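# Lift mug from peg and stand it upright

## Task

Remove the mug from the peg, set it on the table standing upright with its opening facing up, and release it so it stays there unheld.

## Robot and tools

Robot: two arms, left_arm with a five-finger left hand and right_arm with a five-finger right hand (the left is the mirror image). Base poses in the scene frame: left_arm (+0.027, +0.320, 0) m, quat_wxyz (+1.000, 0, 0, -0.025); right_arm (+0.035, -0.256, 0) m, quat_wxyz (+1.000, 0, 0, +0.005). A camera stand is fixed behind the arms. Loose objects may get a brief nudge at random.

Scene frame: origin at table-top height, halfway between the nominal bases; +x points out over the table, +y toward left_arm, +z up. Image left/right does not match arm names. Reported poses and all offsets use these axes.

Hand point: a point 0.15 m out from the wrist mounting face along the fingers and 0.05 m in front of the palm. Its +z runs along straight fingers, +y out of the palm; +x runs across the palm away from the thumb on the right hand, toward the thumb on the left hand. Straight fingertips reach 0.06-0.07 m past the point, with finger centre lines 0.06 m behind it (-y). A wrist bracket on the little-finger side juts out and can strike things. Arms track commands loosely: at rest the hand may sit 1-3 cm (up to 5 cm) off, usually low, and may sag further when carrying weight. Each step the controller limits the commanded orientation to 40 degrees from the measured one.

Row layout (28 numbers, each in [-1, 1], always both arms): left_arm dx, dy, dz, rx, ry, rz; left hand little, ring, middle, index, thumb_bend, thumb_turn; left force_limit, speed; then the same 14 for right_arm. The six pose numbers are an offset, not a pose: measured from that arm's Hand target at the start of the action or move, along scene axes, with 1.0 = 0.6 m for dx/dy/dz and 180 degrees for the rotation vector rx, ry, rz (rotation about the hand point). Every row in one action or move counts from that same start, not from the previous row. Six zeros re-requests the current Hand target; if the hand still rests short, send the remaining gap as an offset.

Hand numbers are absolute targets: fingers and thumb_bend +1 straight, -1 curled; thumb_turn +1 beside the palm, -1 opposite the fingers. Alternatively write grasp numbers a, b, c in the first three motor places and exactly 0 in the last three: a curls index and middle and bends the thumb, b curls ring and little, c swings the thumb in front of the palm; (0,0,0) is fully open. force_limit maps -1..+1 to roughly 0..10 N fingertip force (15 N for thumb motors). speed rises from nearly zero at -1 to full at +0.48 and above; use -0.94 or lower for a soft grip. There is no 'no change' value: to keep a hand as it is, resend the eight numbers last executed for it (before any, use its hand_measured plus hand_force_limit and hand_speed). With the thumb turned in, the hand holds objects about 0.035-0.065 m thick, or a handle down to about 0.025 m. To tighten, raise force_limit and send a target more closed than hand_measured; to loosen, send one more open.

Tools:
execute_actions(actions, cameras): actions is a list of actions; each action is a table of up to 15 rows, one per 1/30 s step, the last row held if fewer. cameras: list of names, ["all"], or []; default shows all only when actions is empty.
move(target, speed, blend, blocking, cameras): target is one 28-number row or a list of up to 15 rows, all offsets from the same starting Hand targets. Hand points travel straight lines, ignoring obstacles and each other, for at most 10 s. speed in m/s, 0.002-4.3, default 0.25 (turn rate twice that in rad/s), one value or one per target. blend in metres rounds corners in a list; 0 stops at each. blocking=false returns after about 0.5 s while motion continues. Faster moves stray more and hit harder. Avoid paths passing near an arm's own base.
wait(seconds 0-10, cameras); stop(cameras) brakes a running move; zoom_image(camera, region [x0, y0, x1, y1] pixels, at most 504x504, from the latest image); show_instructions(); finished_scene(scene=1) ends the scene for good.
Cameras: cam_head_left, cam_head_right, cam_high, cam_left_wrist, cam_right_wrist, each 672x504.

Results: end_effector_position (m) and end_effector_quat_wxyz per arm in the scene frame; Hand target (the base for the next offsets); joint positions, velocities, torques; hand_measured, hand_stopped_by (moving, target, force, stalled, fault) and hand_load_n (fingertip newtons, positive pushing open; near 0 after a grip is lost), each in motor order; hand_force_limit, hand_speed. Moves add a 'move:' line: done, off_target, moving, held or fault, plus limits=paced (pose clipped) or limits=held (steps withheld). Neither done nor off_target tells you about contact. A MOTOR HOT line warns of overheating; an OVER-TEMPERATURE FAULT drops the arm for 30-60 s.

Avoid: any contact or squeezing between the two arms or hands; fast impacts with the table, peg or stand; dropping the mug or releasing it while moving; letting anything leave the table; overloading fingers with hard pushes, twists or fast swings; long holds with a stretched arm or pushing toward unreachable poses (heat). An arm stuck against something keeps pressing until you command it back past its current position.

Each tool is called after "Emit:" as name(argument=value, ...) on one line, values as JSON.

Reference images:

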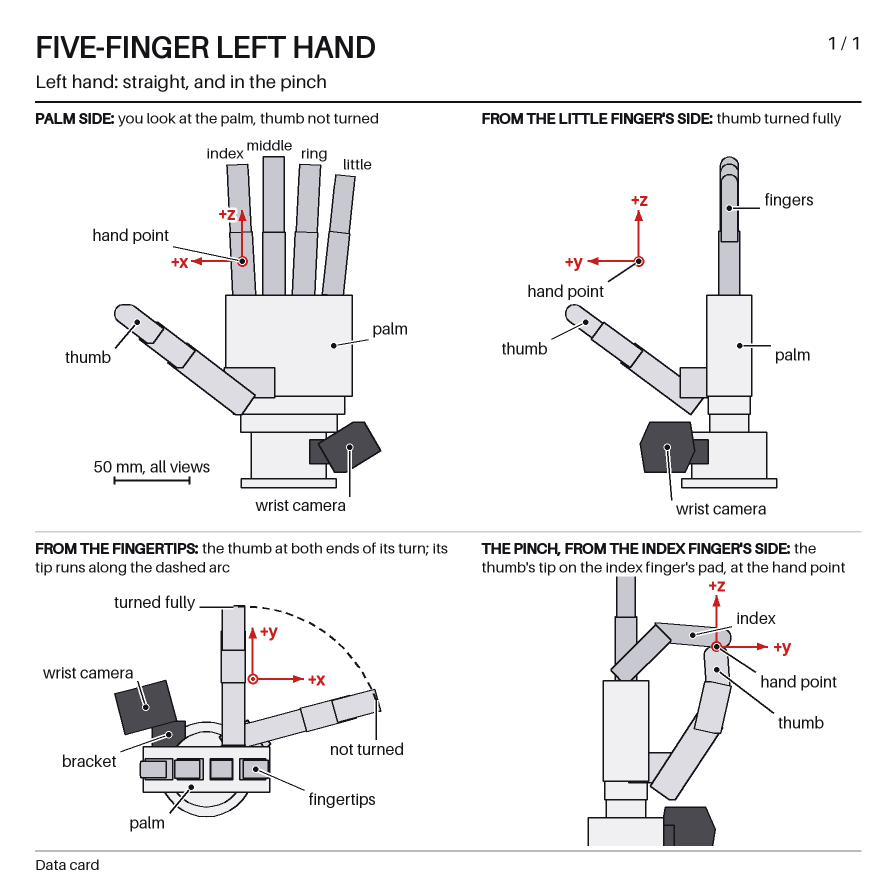

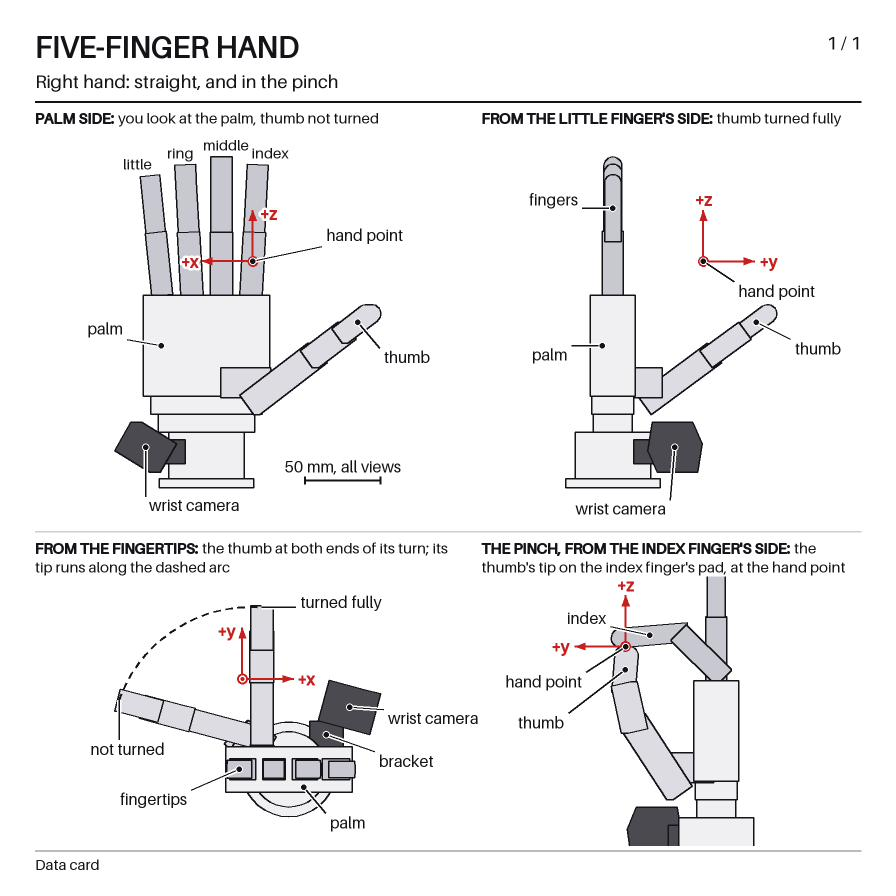

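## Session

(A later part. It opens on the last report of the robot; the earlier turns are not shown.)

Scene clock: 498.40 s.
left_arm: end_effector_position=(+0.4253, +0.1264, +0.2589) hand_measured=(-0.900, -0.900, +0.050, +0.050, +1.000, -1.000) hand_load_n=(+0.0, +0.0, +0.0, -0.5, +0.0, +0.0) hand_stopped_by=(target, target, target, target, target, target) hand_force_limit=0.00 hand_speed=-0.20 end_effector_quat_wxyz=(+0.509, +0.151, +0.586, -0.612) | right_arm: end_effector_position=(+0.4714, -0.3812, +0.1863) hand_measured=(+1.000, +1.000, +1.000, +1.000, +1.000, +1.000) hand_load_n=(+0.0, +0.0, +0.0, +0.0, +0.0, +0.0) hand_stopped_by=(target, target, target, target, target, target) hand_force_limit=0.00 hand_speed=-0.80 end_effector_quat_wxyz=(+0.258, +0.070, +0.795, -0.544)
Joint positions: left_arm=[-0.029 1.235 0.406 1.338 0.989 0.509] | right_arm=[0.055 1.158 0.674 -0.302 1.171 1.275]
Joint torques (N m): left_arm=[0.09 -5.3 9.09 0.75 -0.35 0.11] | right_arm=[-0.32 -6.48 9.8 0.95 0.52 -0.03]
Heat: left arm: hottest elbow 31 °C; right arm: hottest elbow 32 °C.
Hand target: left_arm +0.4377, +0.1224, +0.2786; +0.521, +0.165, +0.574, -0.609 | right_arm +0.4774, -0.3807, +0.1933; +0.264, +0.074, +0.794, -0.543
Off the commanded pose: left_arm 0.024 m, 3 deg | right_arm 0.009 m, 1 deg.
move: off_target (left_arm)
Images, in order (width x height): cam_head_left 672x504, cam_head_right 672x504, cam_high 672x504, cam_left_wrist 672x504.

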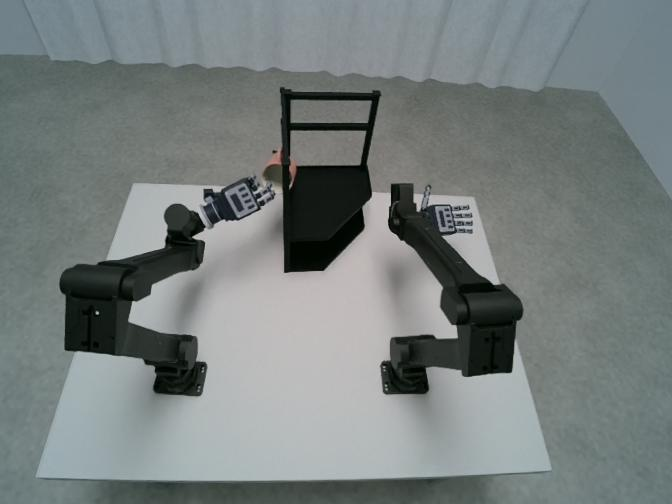

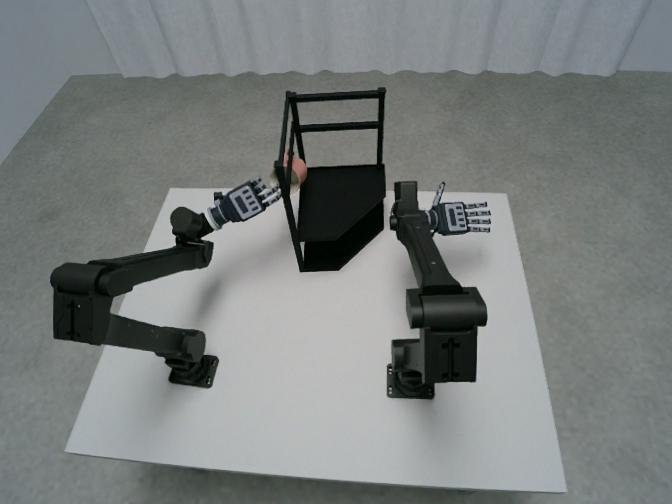

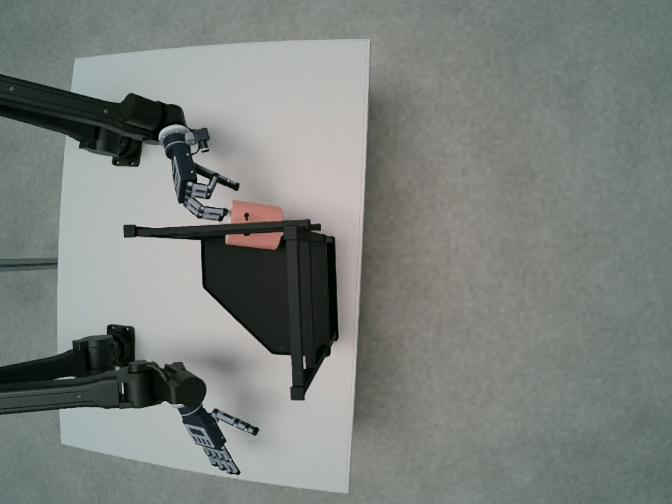

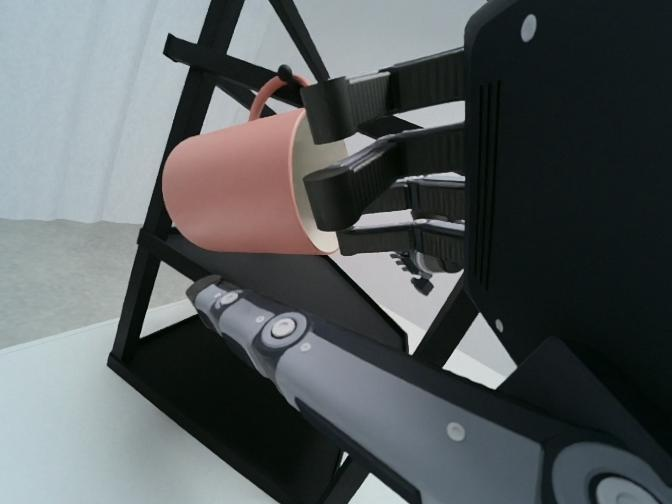

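Emit:
wait(seconds=0.2, cameras=["cam_high","cam_left_wrist","cam_head_left"])

Emit:
zoom_image(camera="cam_high", region=[190, 150, 310, 260])

Scene clock: 503.83 s.
left_arm: end_effector_position=(+0.4253, +0.1264, +0.2589) hand_measured=(-0.900, -0.900, +0.050, +0.050, +1.000, -1.000) hand_load_n=(+0.0, +0.0, +0.0, +0.0, +0.0, +0.0) hand_stopped_by=(target, target, target, target, target, target) hand_force_limit=0.00 hand_speed=-0.20 end_effector_quat_wxyz=(+0.510, +0.151, +0.586, -0.612) | right_arm: end_effector_position=(+0.4714, -0.3812, +0.1863) hand_measured=(+1.000, +1.000, +1.000, +1.000, +1.000, +1.000) hand_load_n=(+0.0, +0.0, +0.0, +0.0, +0.0, +0.0) hand_stopped_by=(target, target, target, target, target, target) hand_force_limit=0.00 hand_speed=-0.80 end_effector_quat_wxyz=(+0.258, +0.070, +0.795, -0.544)
Joint positions: left_arm=[-0.029 1.235 0.406 1.338 0.989 0.51] | right_arm=[0.055 1.158 0.674 -0.302 1.171 1.275]
Joint torques (N m): left_arm=[-0.09 -5.36 9.07 0.75 -0.36 0.11] | right_arm=[-0.32 -6.65 9.8 0.99 0.52 -0.04]
Heat: left arm: hottest elbow 31 °C; right arm: hottest elbow 32 °C.
Hand target: left_arm +0.4377, +0.1224, +0.2786; +0.521, +0.165, +0.574, -0.609 | right_arm +0.4774, -0.3807, +0.1933; +0.264, +0.074, +0.794, -0.543
Off the commanded pose: left_arm 0.024 m, 2 deg | right_arm 0.009 m, 1 deg.
wait: 0.20 s; at rest from the start
Images, in order (width x height): cam_head_left 672x504, cam_high 672x504, cam_left_wrist 672x504.

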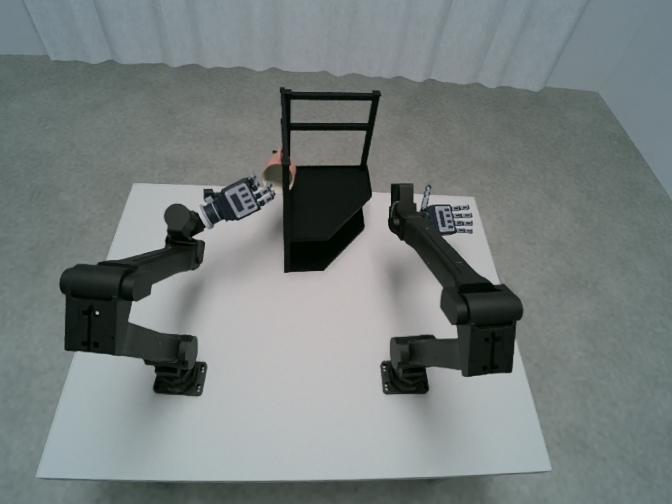

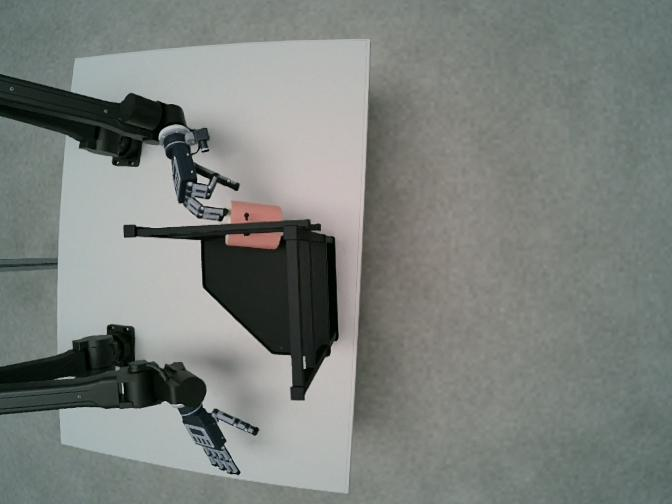

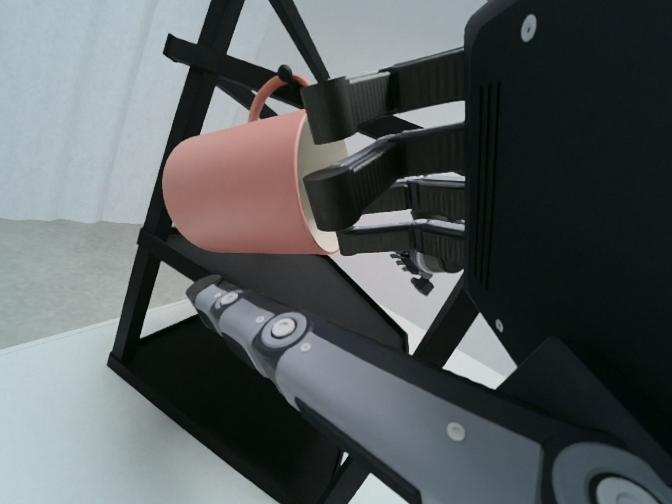

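Scaled by 4.200 from the camera's 672x504 image, which has a finer 960x720 frame.

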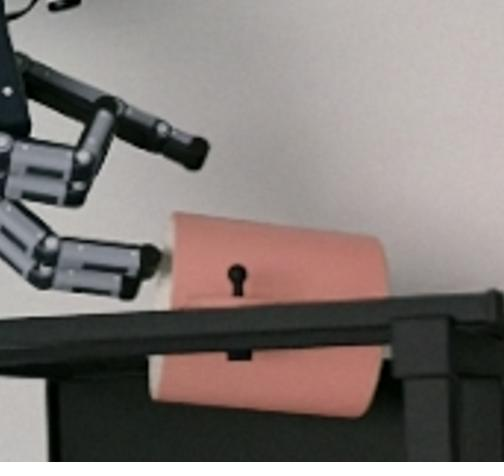

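Emit:
move(target=[0.0088, 0.0077, 0.019, 0, 0, -0.033, -0.9, -0.9, 0.05, 0.05, 1, -1, 0, -0.2, 0,0,0,0,0,0, 1,1,1,1,1,1,0,-0.8], speed=0.06, cameras=["cam_head_left","cam_head_right","cam_high","cam_left_wrist"])

Emit:
zoom_image(camera="cam_left_wrist", region=[140, 0, 500, 340])

Emit:
zoom_image(camera="cam_high", region=[190, 150, 310, 260])

Emit:
zoom_image(camera="cam_head_left", region=[220, 130, 320, 220])

Scene clock: 531.07 s.
left_arm: end_effector_position=(+0.4302, +0.1250, +0.2712) hand_measured=(-0.900, -0.900, +0.050, +0.050, +1.000, -1.000) hand_load_n=(+0.0, +0.0, +0.0, +0.0, -0.5, +0.0) hand_stopped_by=(target, target, target, target, target, target) hand_force_limit=0.00 hand_speed=-0.20 end_effector_quat_wxyz=(+0.474, +0.181, +0.578, -0.639) | right_arm: end_effector_position=(+0.4714, -0.3812, +0.1863) hand_measured=(+1.000, +1.000, +1.000, +1.000, +1.000, +1.000) hand_load_n=(+0.0, +0.0, +0.0, +0.0, +0.0, -0.5) hand_stopped_by=(target, target, target, target, target, target) hand_force_limit=0.00 hand_speed=-0.80 end_effector_quat_wxyz=(+0.258, +0.070, +0.795, -0.544)
Joint positions: left_arm=[0.009 1.31 0.483 1.476 1.113 0.344] | right_arm=[0.055 1.158 0.674 -0.302 1.171 1.275]
Joint torques (N m): left_arm=[1.26 -5.66 8.85 1.48 -0.3 -0.04] | right_arm=[-0.26 -6.59 9.8 0.98 0.53 -0.04]
Heat: left arm: hottest elbow 33 °C; right arm: hottest elbow 33 °C.
Hand target: left_arm +0.4430, +0.1270, +0.2901; -0.489, -0.195, -0.565, +0.636 | right_arm +0.4774, -0.3807, +0.1933; +0.264, +0.074, +0.794, -0.543
Off the commanded pose: left_arm 0.023 m, 3 deg | right_arm 0.009 m, 1 deg.
move: off_target (left_arm)
Images, in order (width x height): cam_head_left 672x504, cam_head_right 672x504, cam_high 672x504, cam_left_wrist 672x504.

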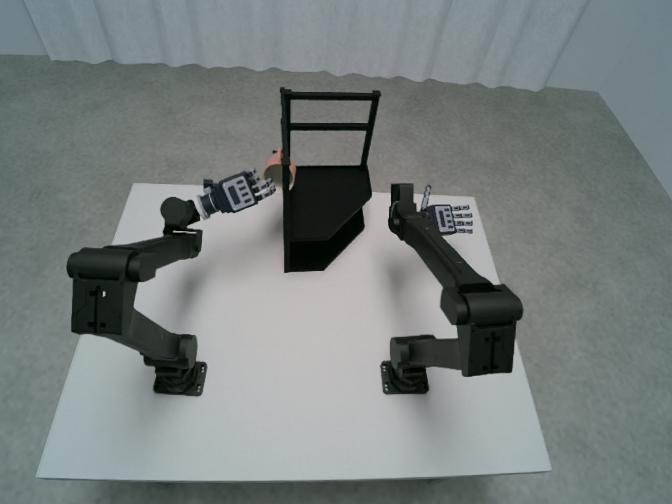

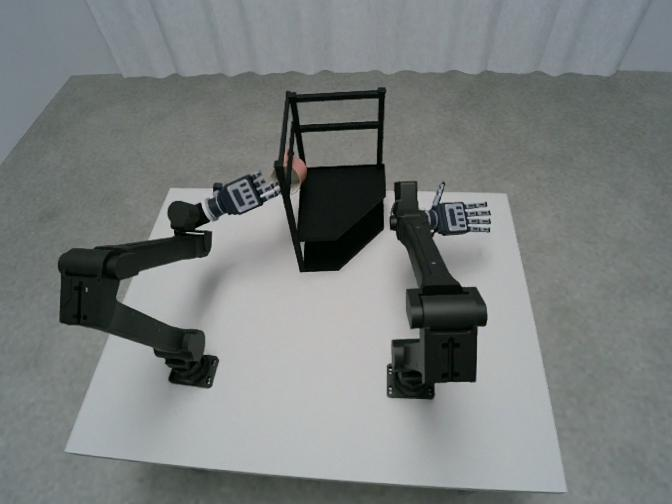

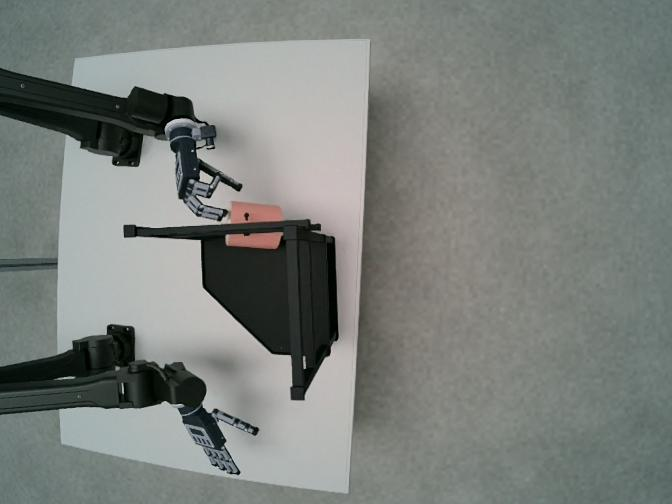

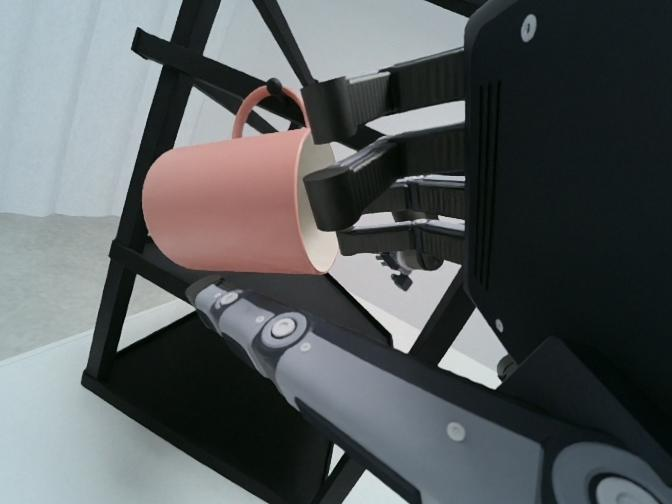

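Scaled by 1.400 from the camera's 672x504 image, which has a finer 960x720 frame.

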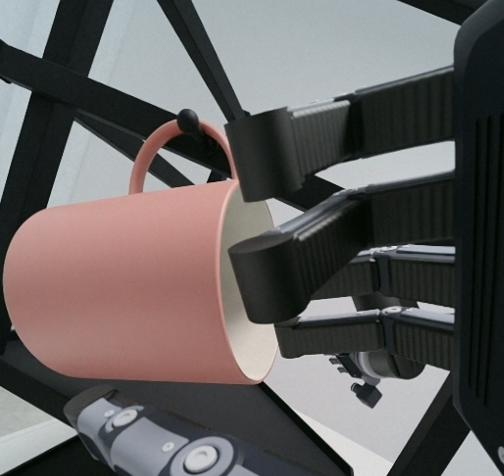

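Scaled by 4.200 from the camera's 672x504 image, which has a finer 960x720 frame.

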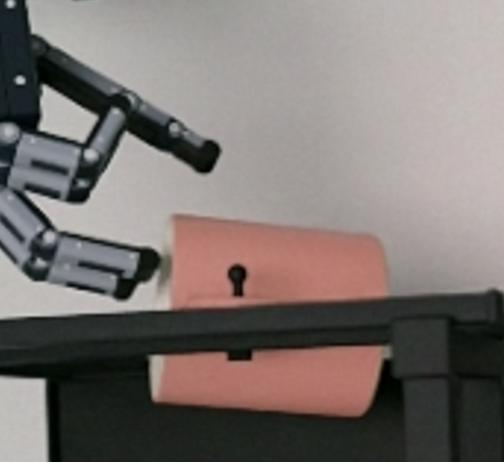

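Scaled by 5.040 from the camera's 672x504 image, which has a finer 960x720 frame.

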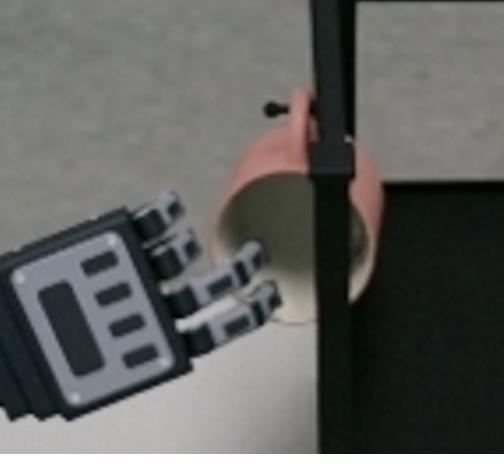

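Emit:
move(target=[0.0633, 0.0017, -0.0335, 0, 0, 0, -0.9, -0.9, 0.05, 0.05, 1, -1, 0, -0.2, 0,0,0,0,0,0, 1,1,1,1,1,1,0,-0.8], speed=0.05, cameras=["cam_head_left","cam_head_right","cam_high","cam_left_wrist"])

Emit:
zoom_image(camera="cam_left_wrist", region=[140, 0, 500, 340])

Emit:
zoom_image(camera="cam_high", region=[190, 150, 310, 260])

Emit:
zoom_image(camera="cam_head_left", region=[220, 130, 320, 220])

Scene clock: 580.40 s.
left_arm: end_effector_position=(+0.4684, +0.1257, +0.2536) hand_measured=(-0.900, -0.900, +0.050, +0.050, +1.000, -1.000) hand_load_n=(+0.0, +0.0, +0.0, +0.0, +0.0, +0.0) hand_stopped_by=(target, target, target, target, target, target) hand_force_limit=0.00 hand_speed=-0.20 end_effector_quat_wxyz=(+0.475, +0.182, +0.577, -0.639) | right_arm: end_effector_position=(+0.4714, -0.3812, +0.1863) hand_measured=(+1.000, +1.000, +1.000, +1.000, +1.000, +1.000) hand_load_n=(+0.0, +0.0, +0.0, +0.0, +0.0, -0.5) hand_stopped_by=(target, target, target, target, target, target) hand_force_limit=0.00 hand_speed=-0.80 end_effector_quat_wxyz=(+0.258, +0.070, +0.795, -0.544)
Joint positions: left_arm=[0.016 1.469 0.565 1.564 1.118 0.334] | right_arm=[0.055 1.158 0.674 -0.302 1.171 1.275]
Joint torques (N m): left_arm=[1.2 -7.59 8.16 1.48 -0.31 -0.04] | right_arm=[-0.26 -6.59 9.83 0.98 0.52 -0.04]
Heat: left arm: hottest elbow 38 °C; right arm: hottest elbow 33 °C.
Hand target: left_arm +0.4809, +0.1280, +0.2700; -0.489, -0.195, -0.565, +0.635 | right_arm +0.4774, -0.3807, +0.1933; +0.264, +0.074, +0.794, -0.543
Off the commanded pose: left_arm 0.021 m, 3 deg | right_arm 0.009 m, 1 deg.
move: off_target (left_arm)
Images, in order (width x height): cam_head_left 672x504, cam_head_right 672x504, cam_high 672x504, cam_left_wrist 672x504.

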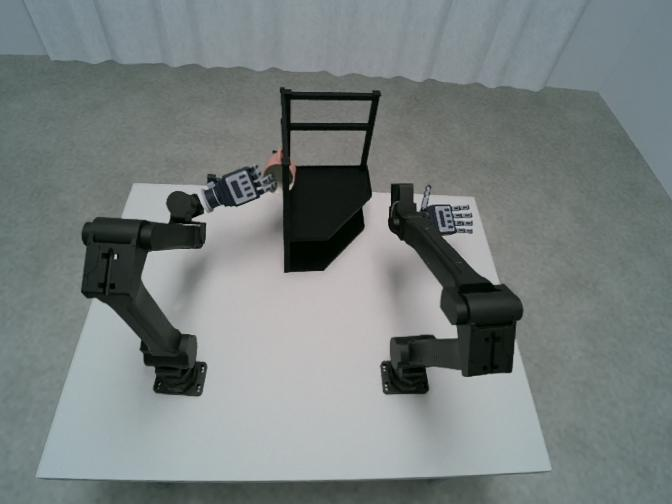

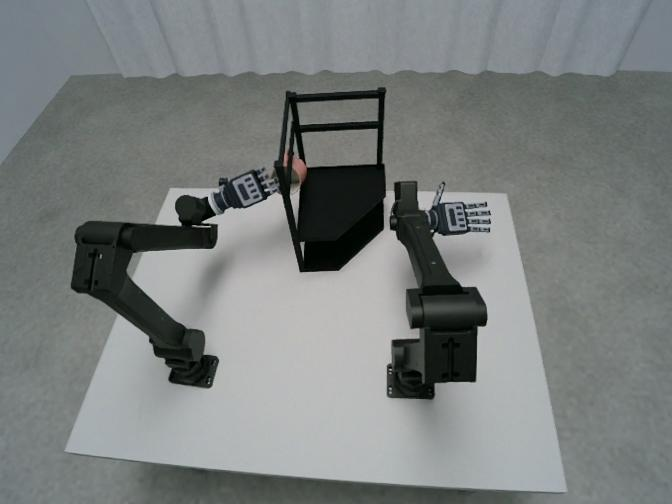

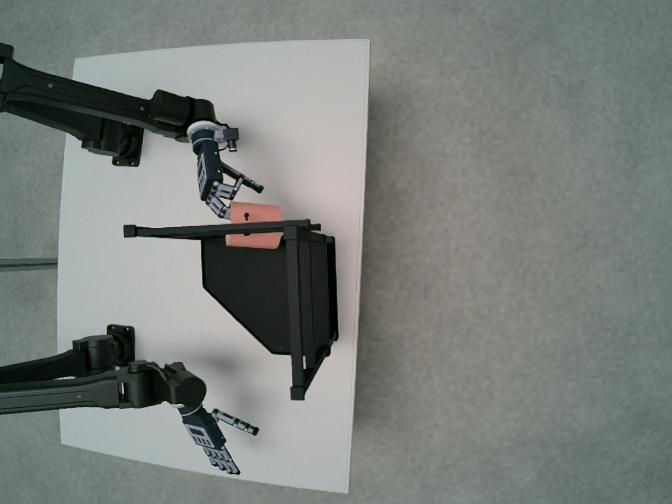

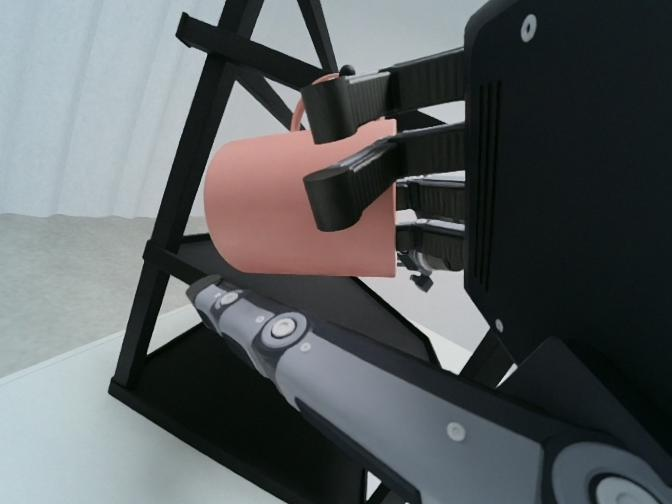

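Scaled by 1.400 from the camera's 672x504 image, which has a finer 960x720 frame.

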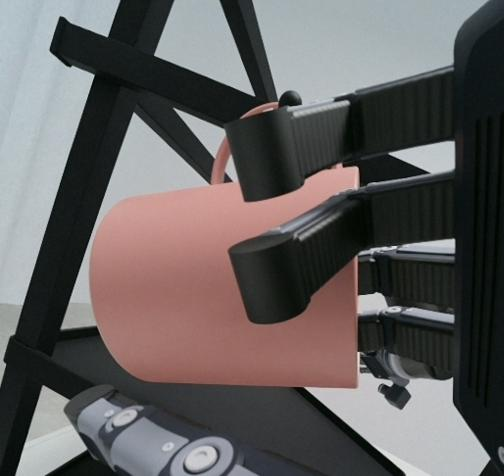

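Scaled by 4.200 from the camera's 672x504 image, which has a finer 960x720 frame.

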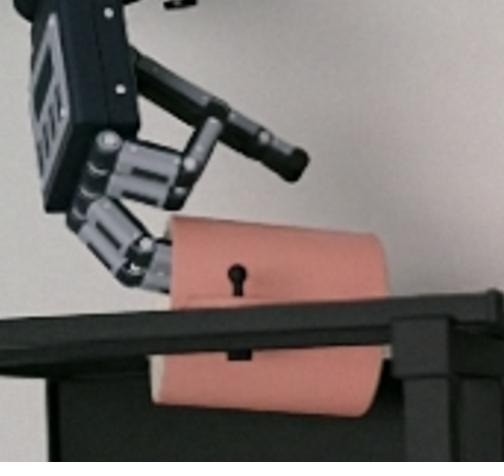

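Scaled by 5.040 from the camera's 672x504 image, which has a finer 960x720 frame.

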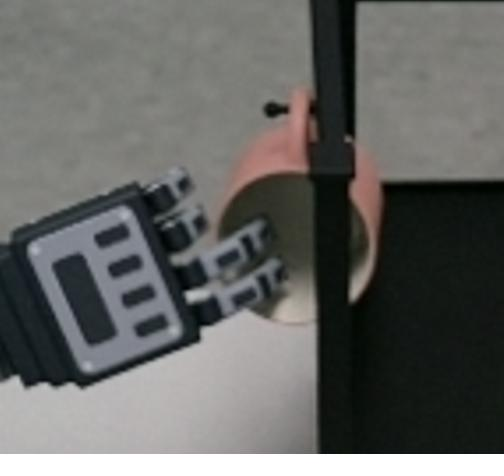

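Emit:
move(target=[0, 0, 0, 0, 0, 0, -0.9, -0.9, 0.05, 0.05, 0.1, -1, -0.9, -0.5, 0,0,0,0,0,0, 1,1,1,1,1,1,0,-0.8], speed=0.05, cameras=["cam_head_left","cam_high","cam_left_wrist"])

Emit:
zoom_image(camera="cam_high", region=[190, 150, 310, 260])

Emit:
zoom_image(camera="cam_left_wrist", region=[140, 0, 500, 340])

Scene clock: 614.23 s.
left_arm: end_effector_position=(+0.4683, +0.1256, +0.2536) hand_measured=(-0.900, -0.900, +0.050, +0.050, +0.100, -1.000) hand_load_n=(+0.0, +0.0, +0.0, +0.0, +0.0, +0.0) hand_stopped_by=(target, target, target, target, target, target) hand_force_limit=-0.90 hand_speed=-0.50 end_effector_quat_wxyz=(+0.474, +0.182, +0.577, -0.640) | right_arm: end_effector_position=(+0.4714, -0.3812, +0.1863) hand_measured=(+1.000, +1.000, +1.000, +1.000, +1.000, +1.000) hand_load_n=(+0.0, +0.0, +0.0, +0.0, +0.0, -0.5) hand_stopped_by=(target, target, target, target, target, target) hand_force_limit=0.00 hand_speed=-0.80 end_effector_quat_wxyz=(+0.258, +0.070, +0.795, -0.544)
Joint positions: left_arm=[0.016 1.469 0.565 1.564 1.118 0.333] | right_arm=[0.055 1.158 0.674 -0.302 1.171 1.275]
Joint torques (N m): left_arm=[1.2 -7.47 8.16 1.5 -0.32 -0.05] | right_arm=[-0.38 -6.53 9.84 0.96 0.52 -0.03]
Heat: left arm: hottest elbow 36 °C; right arm: hottest elbow 33 °C.
Hand target: left_arm +0.4809, +0.1280, +0.2700; -0.489, -0.195, -0.565, +0.636 | right_arm +0.4774, -0.3807, +0.1933; +0.264, +0.074, +0.794, -0.543
Off the commanded pose: left_arm 0.021 m, 3 deg | right_arm 0.009 m, 1 deg.
move: off_target (left_arm)
Images, in order (width x height): cam_head_left 672x504, cam_high 672x504, cam_left_wrist 672x504.

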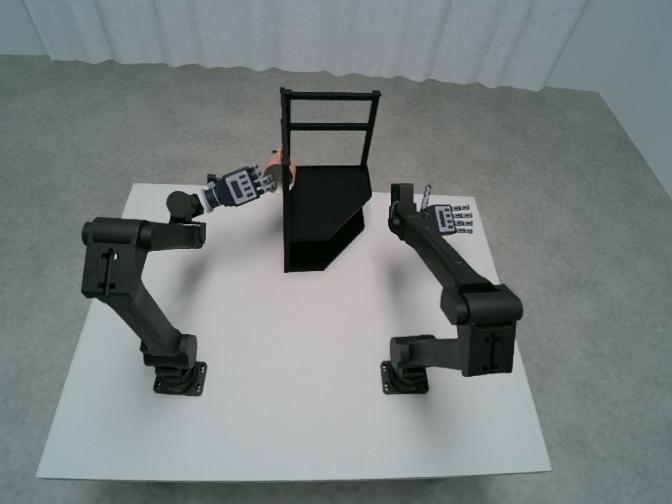

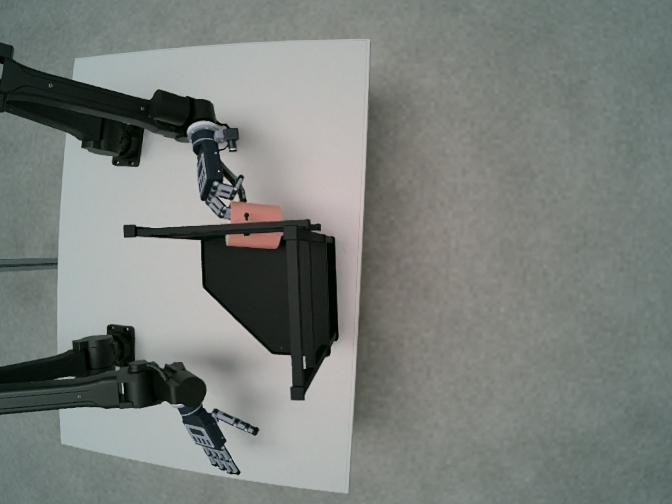

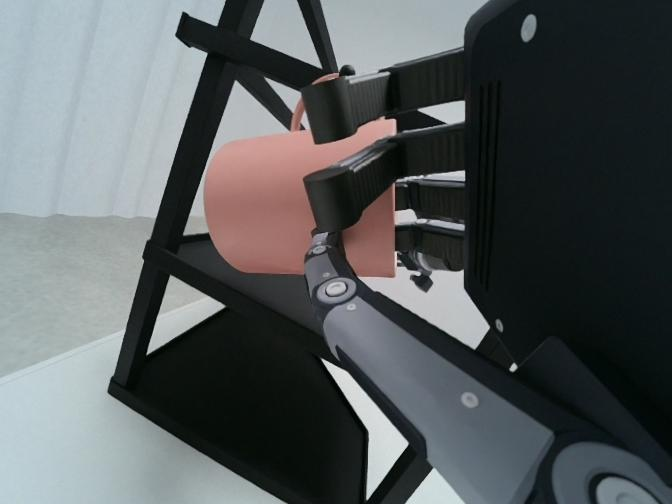

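Scaled by 4.200 from the camera's 672x504 image, which has a finer 960x720 frame.

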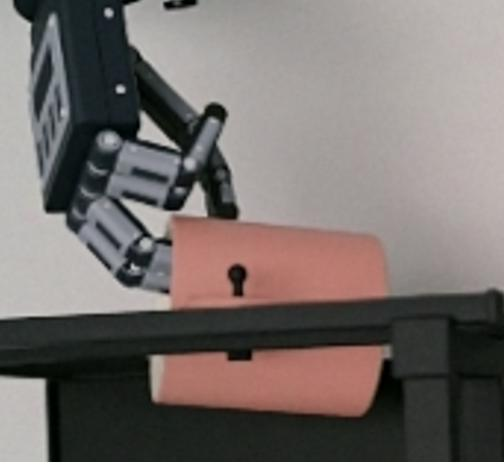

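Scaled by 1.400 from the camera's 672x504 image, which has a finer 960x720 frame.

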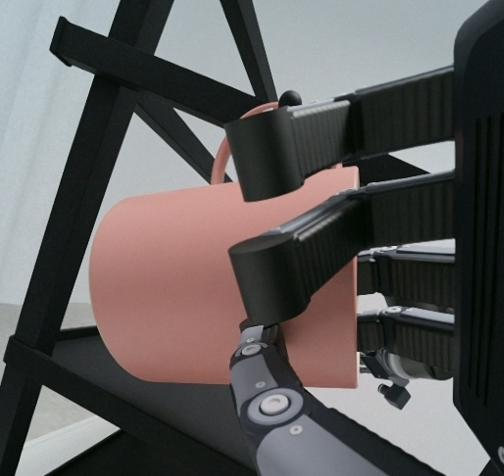

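Emit:
move(target=[0, 0, 0, 0, 0, 0, -0.9, -0.9, -0.45, -0.45, 0.1, -1, -0.2, -0.9, 0,0,0,0,0,0, 1,1,1,1,1,1,0,-0.8], speed=0.05, cameras=["cam_head_left","cam_high","cam_left_wrist"])

Emit:
zoom_image(camera="cam_high", region=[190, 150, 310, 260])

Emit:
zoom_image(camera="cam_left_wrist", region=[140, 0, 500, 340])

Emit:
zoom_image(camera="cam_head_left", region=[220, 130, 320, 220])

Scene clock: 622.77 s.
left_arm: end_effector_position=(+0.4694, +0.1263, +0.2553) hand_measured=(-0.900, -0.900, -0.124, -0.096, +0.100, -1.000) hand_load_n=(+0.0, +0.0, +3.0, +2.5, +2.5, +0.5) hand_stopped_by=(target, target, force, force, target, target) hand_force_limit=-0.20 hand_speed=-0.90 end_effector_quat_wxyz=(+0.476, +0.184, +0.576, -0.639) | right_arm: end_effector_position=(+0.4714, -0.3812, +0.1863) hand_measured=(+1.000, +1.000, +1.000, +1.000, +1.000, +1.000) hand_load_n=(+0.0, +0.0, +0.0, +0.0, +0.0, +0.0) hand_stopped_by=(target, target, target, target, target, target) hand_force_limit=0.00 hand_speed=-0.80 end_effector_quat_wxyz=(+0.258, +0.070, +0.795, -0.544)
Joint positions: left_arm=[0.018 1.469 0.57 1.567 1.12 0.332] | right_arm=[0.055 1.158 0.674 -0.302 1.171 1.275]
Joint torques (N m): left_arm=[1.14 -7.59 7.95 1.4 -0.4 -0.04] | right_arm=[-0.21 -6.65 9.83 0.94 0.52 -0.04]
Heat: left arm: hottest elbow 36 °C; right arm: hottest elbow 33 °C.
Hand target: left_arm +0.4809, +0.1280, +0.2699; -0.489, -0.195, -0.565, +0.636 | right_arm +0.4774, -0.3807, +0.1933; +0.264, +0.074, +0.794, -0.543
Off the commanded pose: left_arm 0.019 m, 2 deg | right_arm 0.009 m, 1 deg.
move: off_target (left_arm)
Images, in order (width x height): cam_head_left 672x504, cam_high 672x504, cam_left_wrist 672x504.

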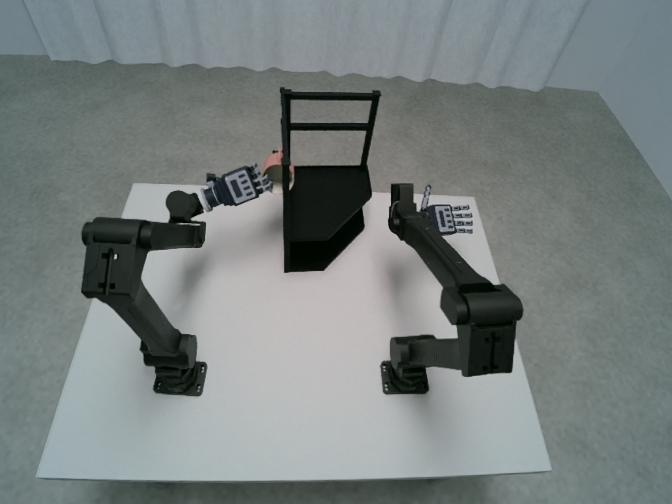

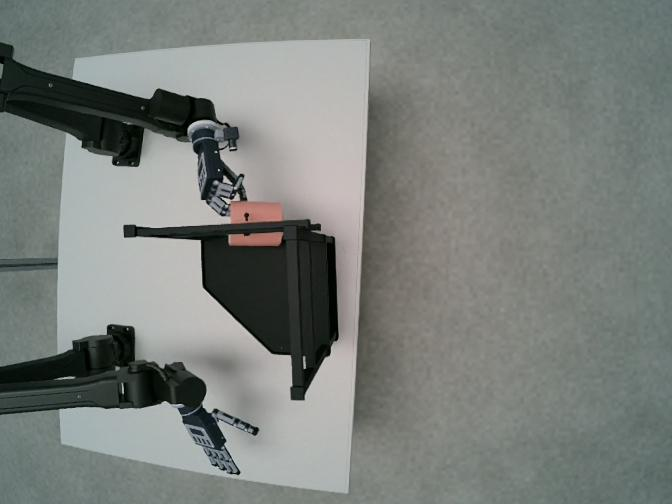

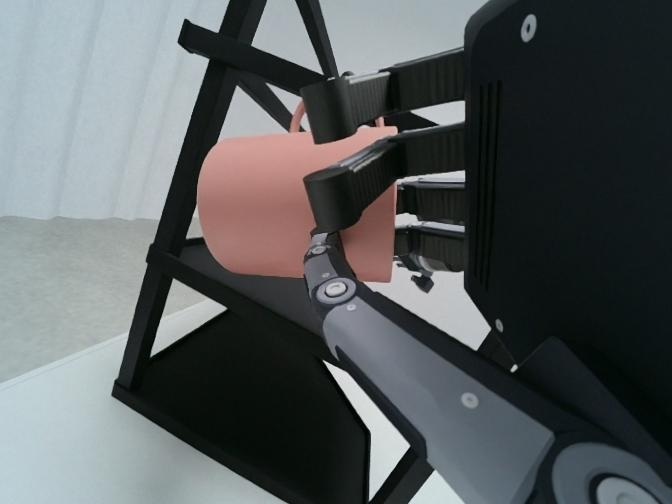

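Scaled by 4.200 from the camera's 672x504 image, which has a finer 960x720 frame.

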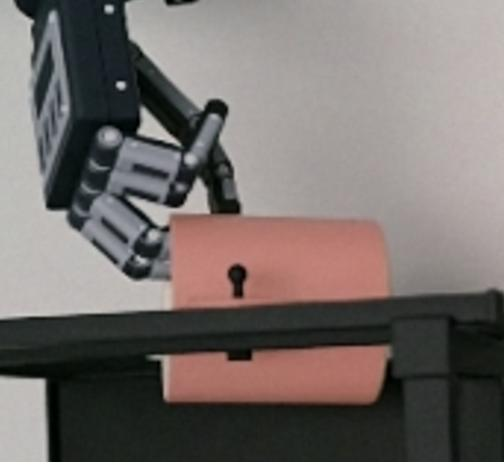

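Scaled by 1.400 from the camera's 672x504 image, which has a finer 960x720 frame.

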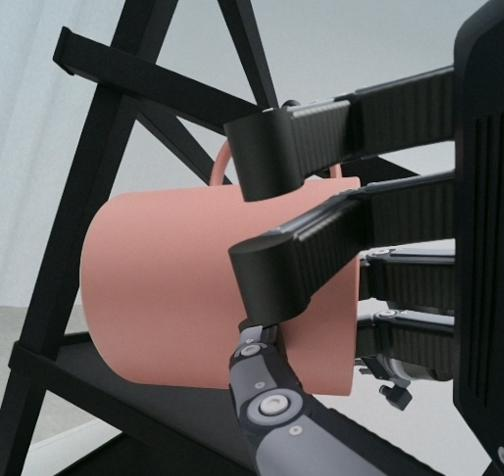

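Scaled by 5.040 from the camera's 672x504 image, which has a finer 960x720 frame.

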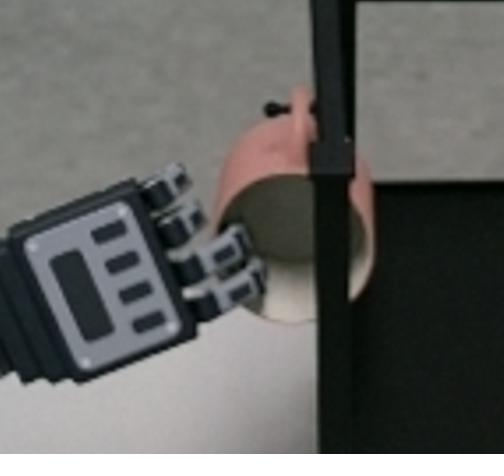

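Emit:
move(target=[0, 0, 0, 0, 0, 0, -0.9, -0.9, -0.6, -0.6, 0.1, -1, 0.2, -0.9, 0,0,0,0,0,0, 1,1,1,1,1,1,0,-0.8], speed=0.05, cameras=["cam_head_left","cam_high","cam_left_wrist"])

Emit:
zoom_image(camera="cam_high", region=[190, 150, 310, 260])

Emit:
zoom_image(camera="cam_left_wrist", region=[140, 0, 500, 340])

Scene clock: 629.17 s.
left_arm: end_effector_position=(+0.4694, +0.1263, +0.2554) hand_measured=(-0.900, -0.900, -0.138, -0.112, +0.102, -1.000) hand_load_n=(+0.0, +0.0, +7.0, +7.0, +4.5, +0.5) hand_stopped_by=(target, target, force, force, target, target) hand_force_limit=0.20 hand_speed=-0.90 end_effector_quat_wxyz=(+0.476, +0.184, +0.576, -0.639) | right_arm: end_effector_position=(+0.4714, -0.3812, +0.1863) hand_measured=(+1.000, +1.000, +1.000, +1.000, +1.000, +1.000) hand_load_n=(+0.0, +0.0, +0.0, +0.0, +0.0, +0.0) hand_stopped_by=(target, target, target, target, target, target) hand_force_limit=0.00 hand_speed=-0.80 end_effector_quat_wxyz=(+0.258, +0.070, +0.795, -0.544)
Joint positions: left_arm=[0.018 1.469 0.57 1.568 1.12 0.332] | right_arm=[0.055 1.158 0.674 -0.302 1.171 1.275]
Joint torques (N m): left_arm=[0.97 -7.59 7.91 1.4 -0.39 -0.04] | right_arm=[-0.32 -6.59 9.8 0.99 0.52 -0.04]
Heat: left arm: hottest elbow 35 °C; right arm: hottest elbow 33 °C.
Hand target: left_arm +0.4809, +0.1280, +0.2699; -0.489, -0.195, -0.565, +0.636 | right_arm +0.4774, -0.3807, +0.1933; +0.264, +0.074, +0.794, -0.543
Off the commanded pose: left_arm 0.019 m, 2 deg | right_arm 0.009 m, 1 deg.
move: off_target (left_arm)
Images, in order (width x height): cam_head_left 672x504, cam_high 672x504, cam_left_wrist 672x504.

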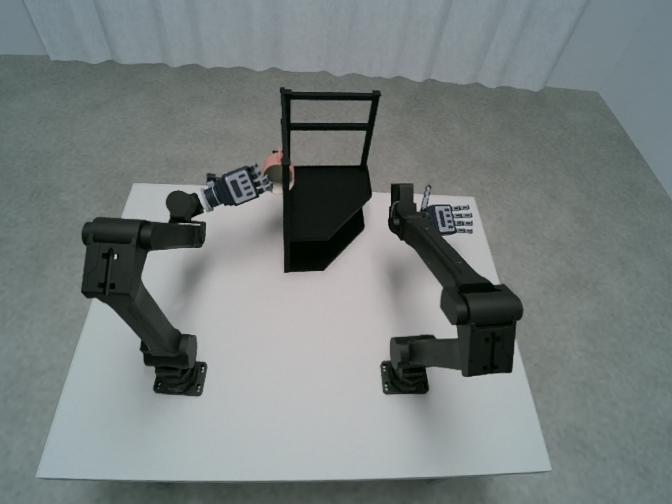

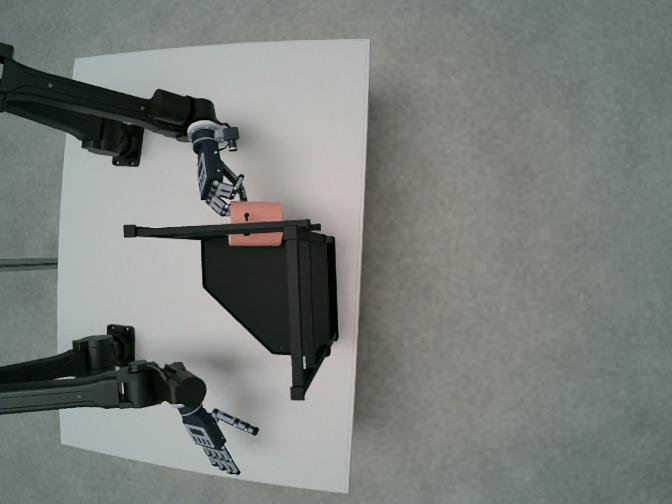

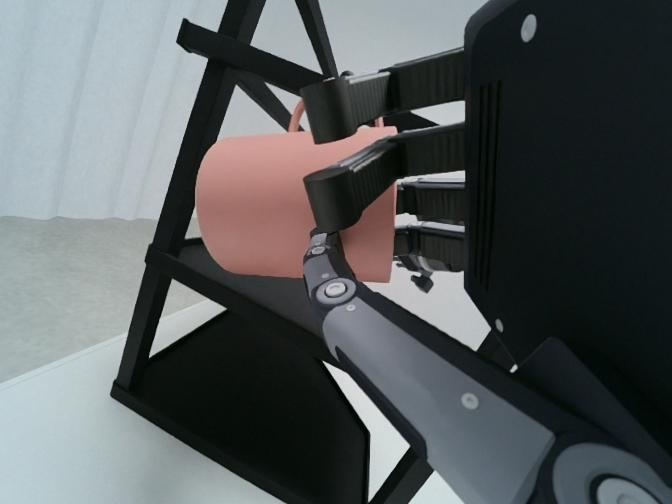

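Scaled by 4.200 from the camera's 672x504 image, which has a finer 960x720 frame.

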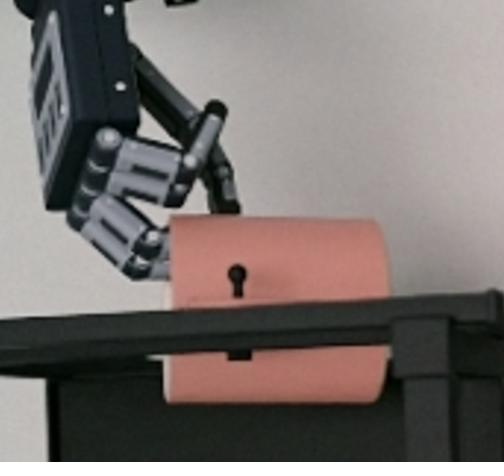

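Scaled by 1.400 from the camera's 672x504 image, which has a finer 960x720 frame.

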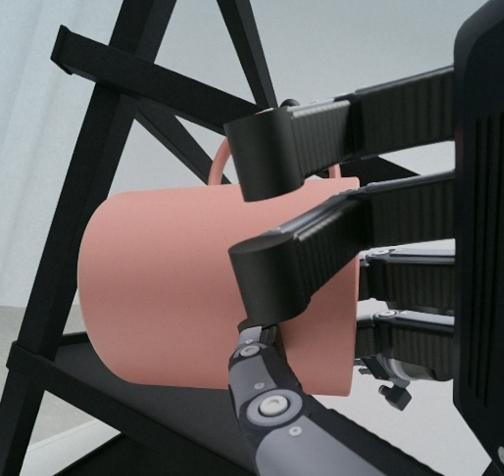

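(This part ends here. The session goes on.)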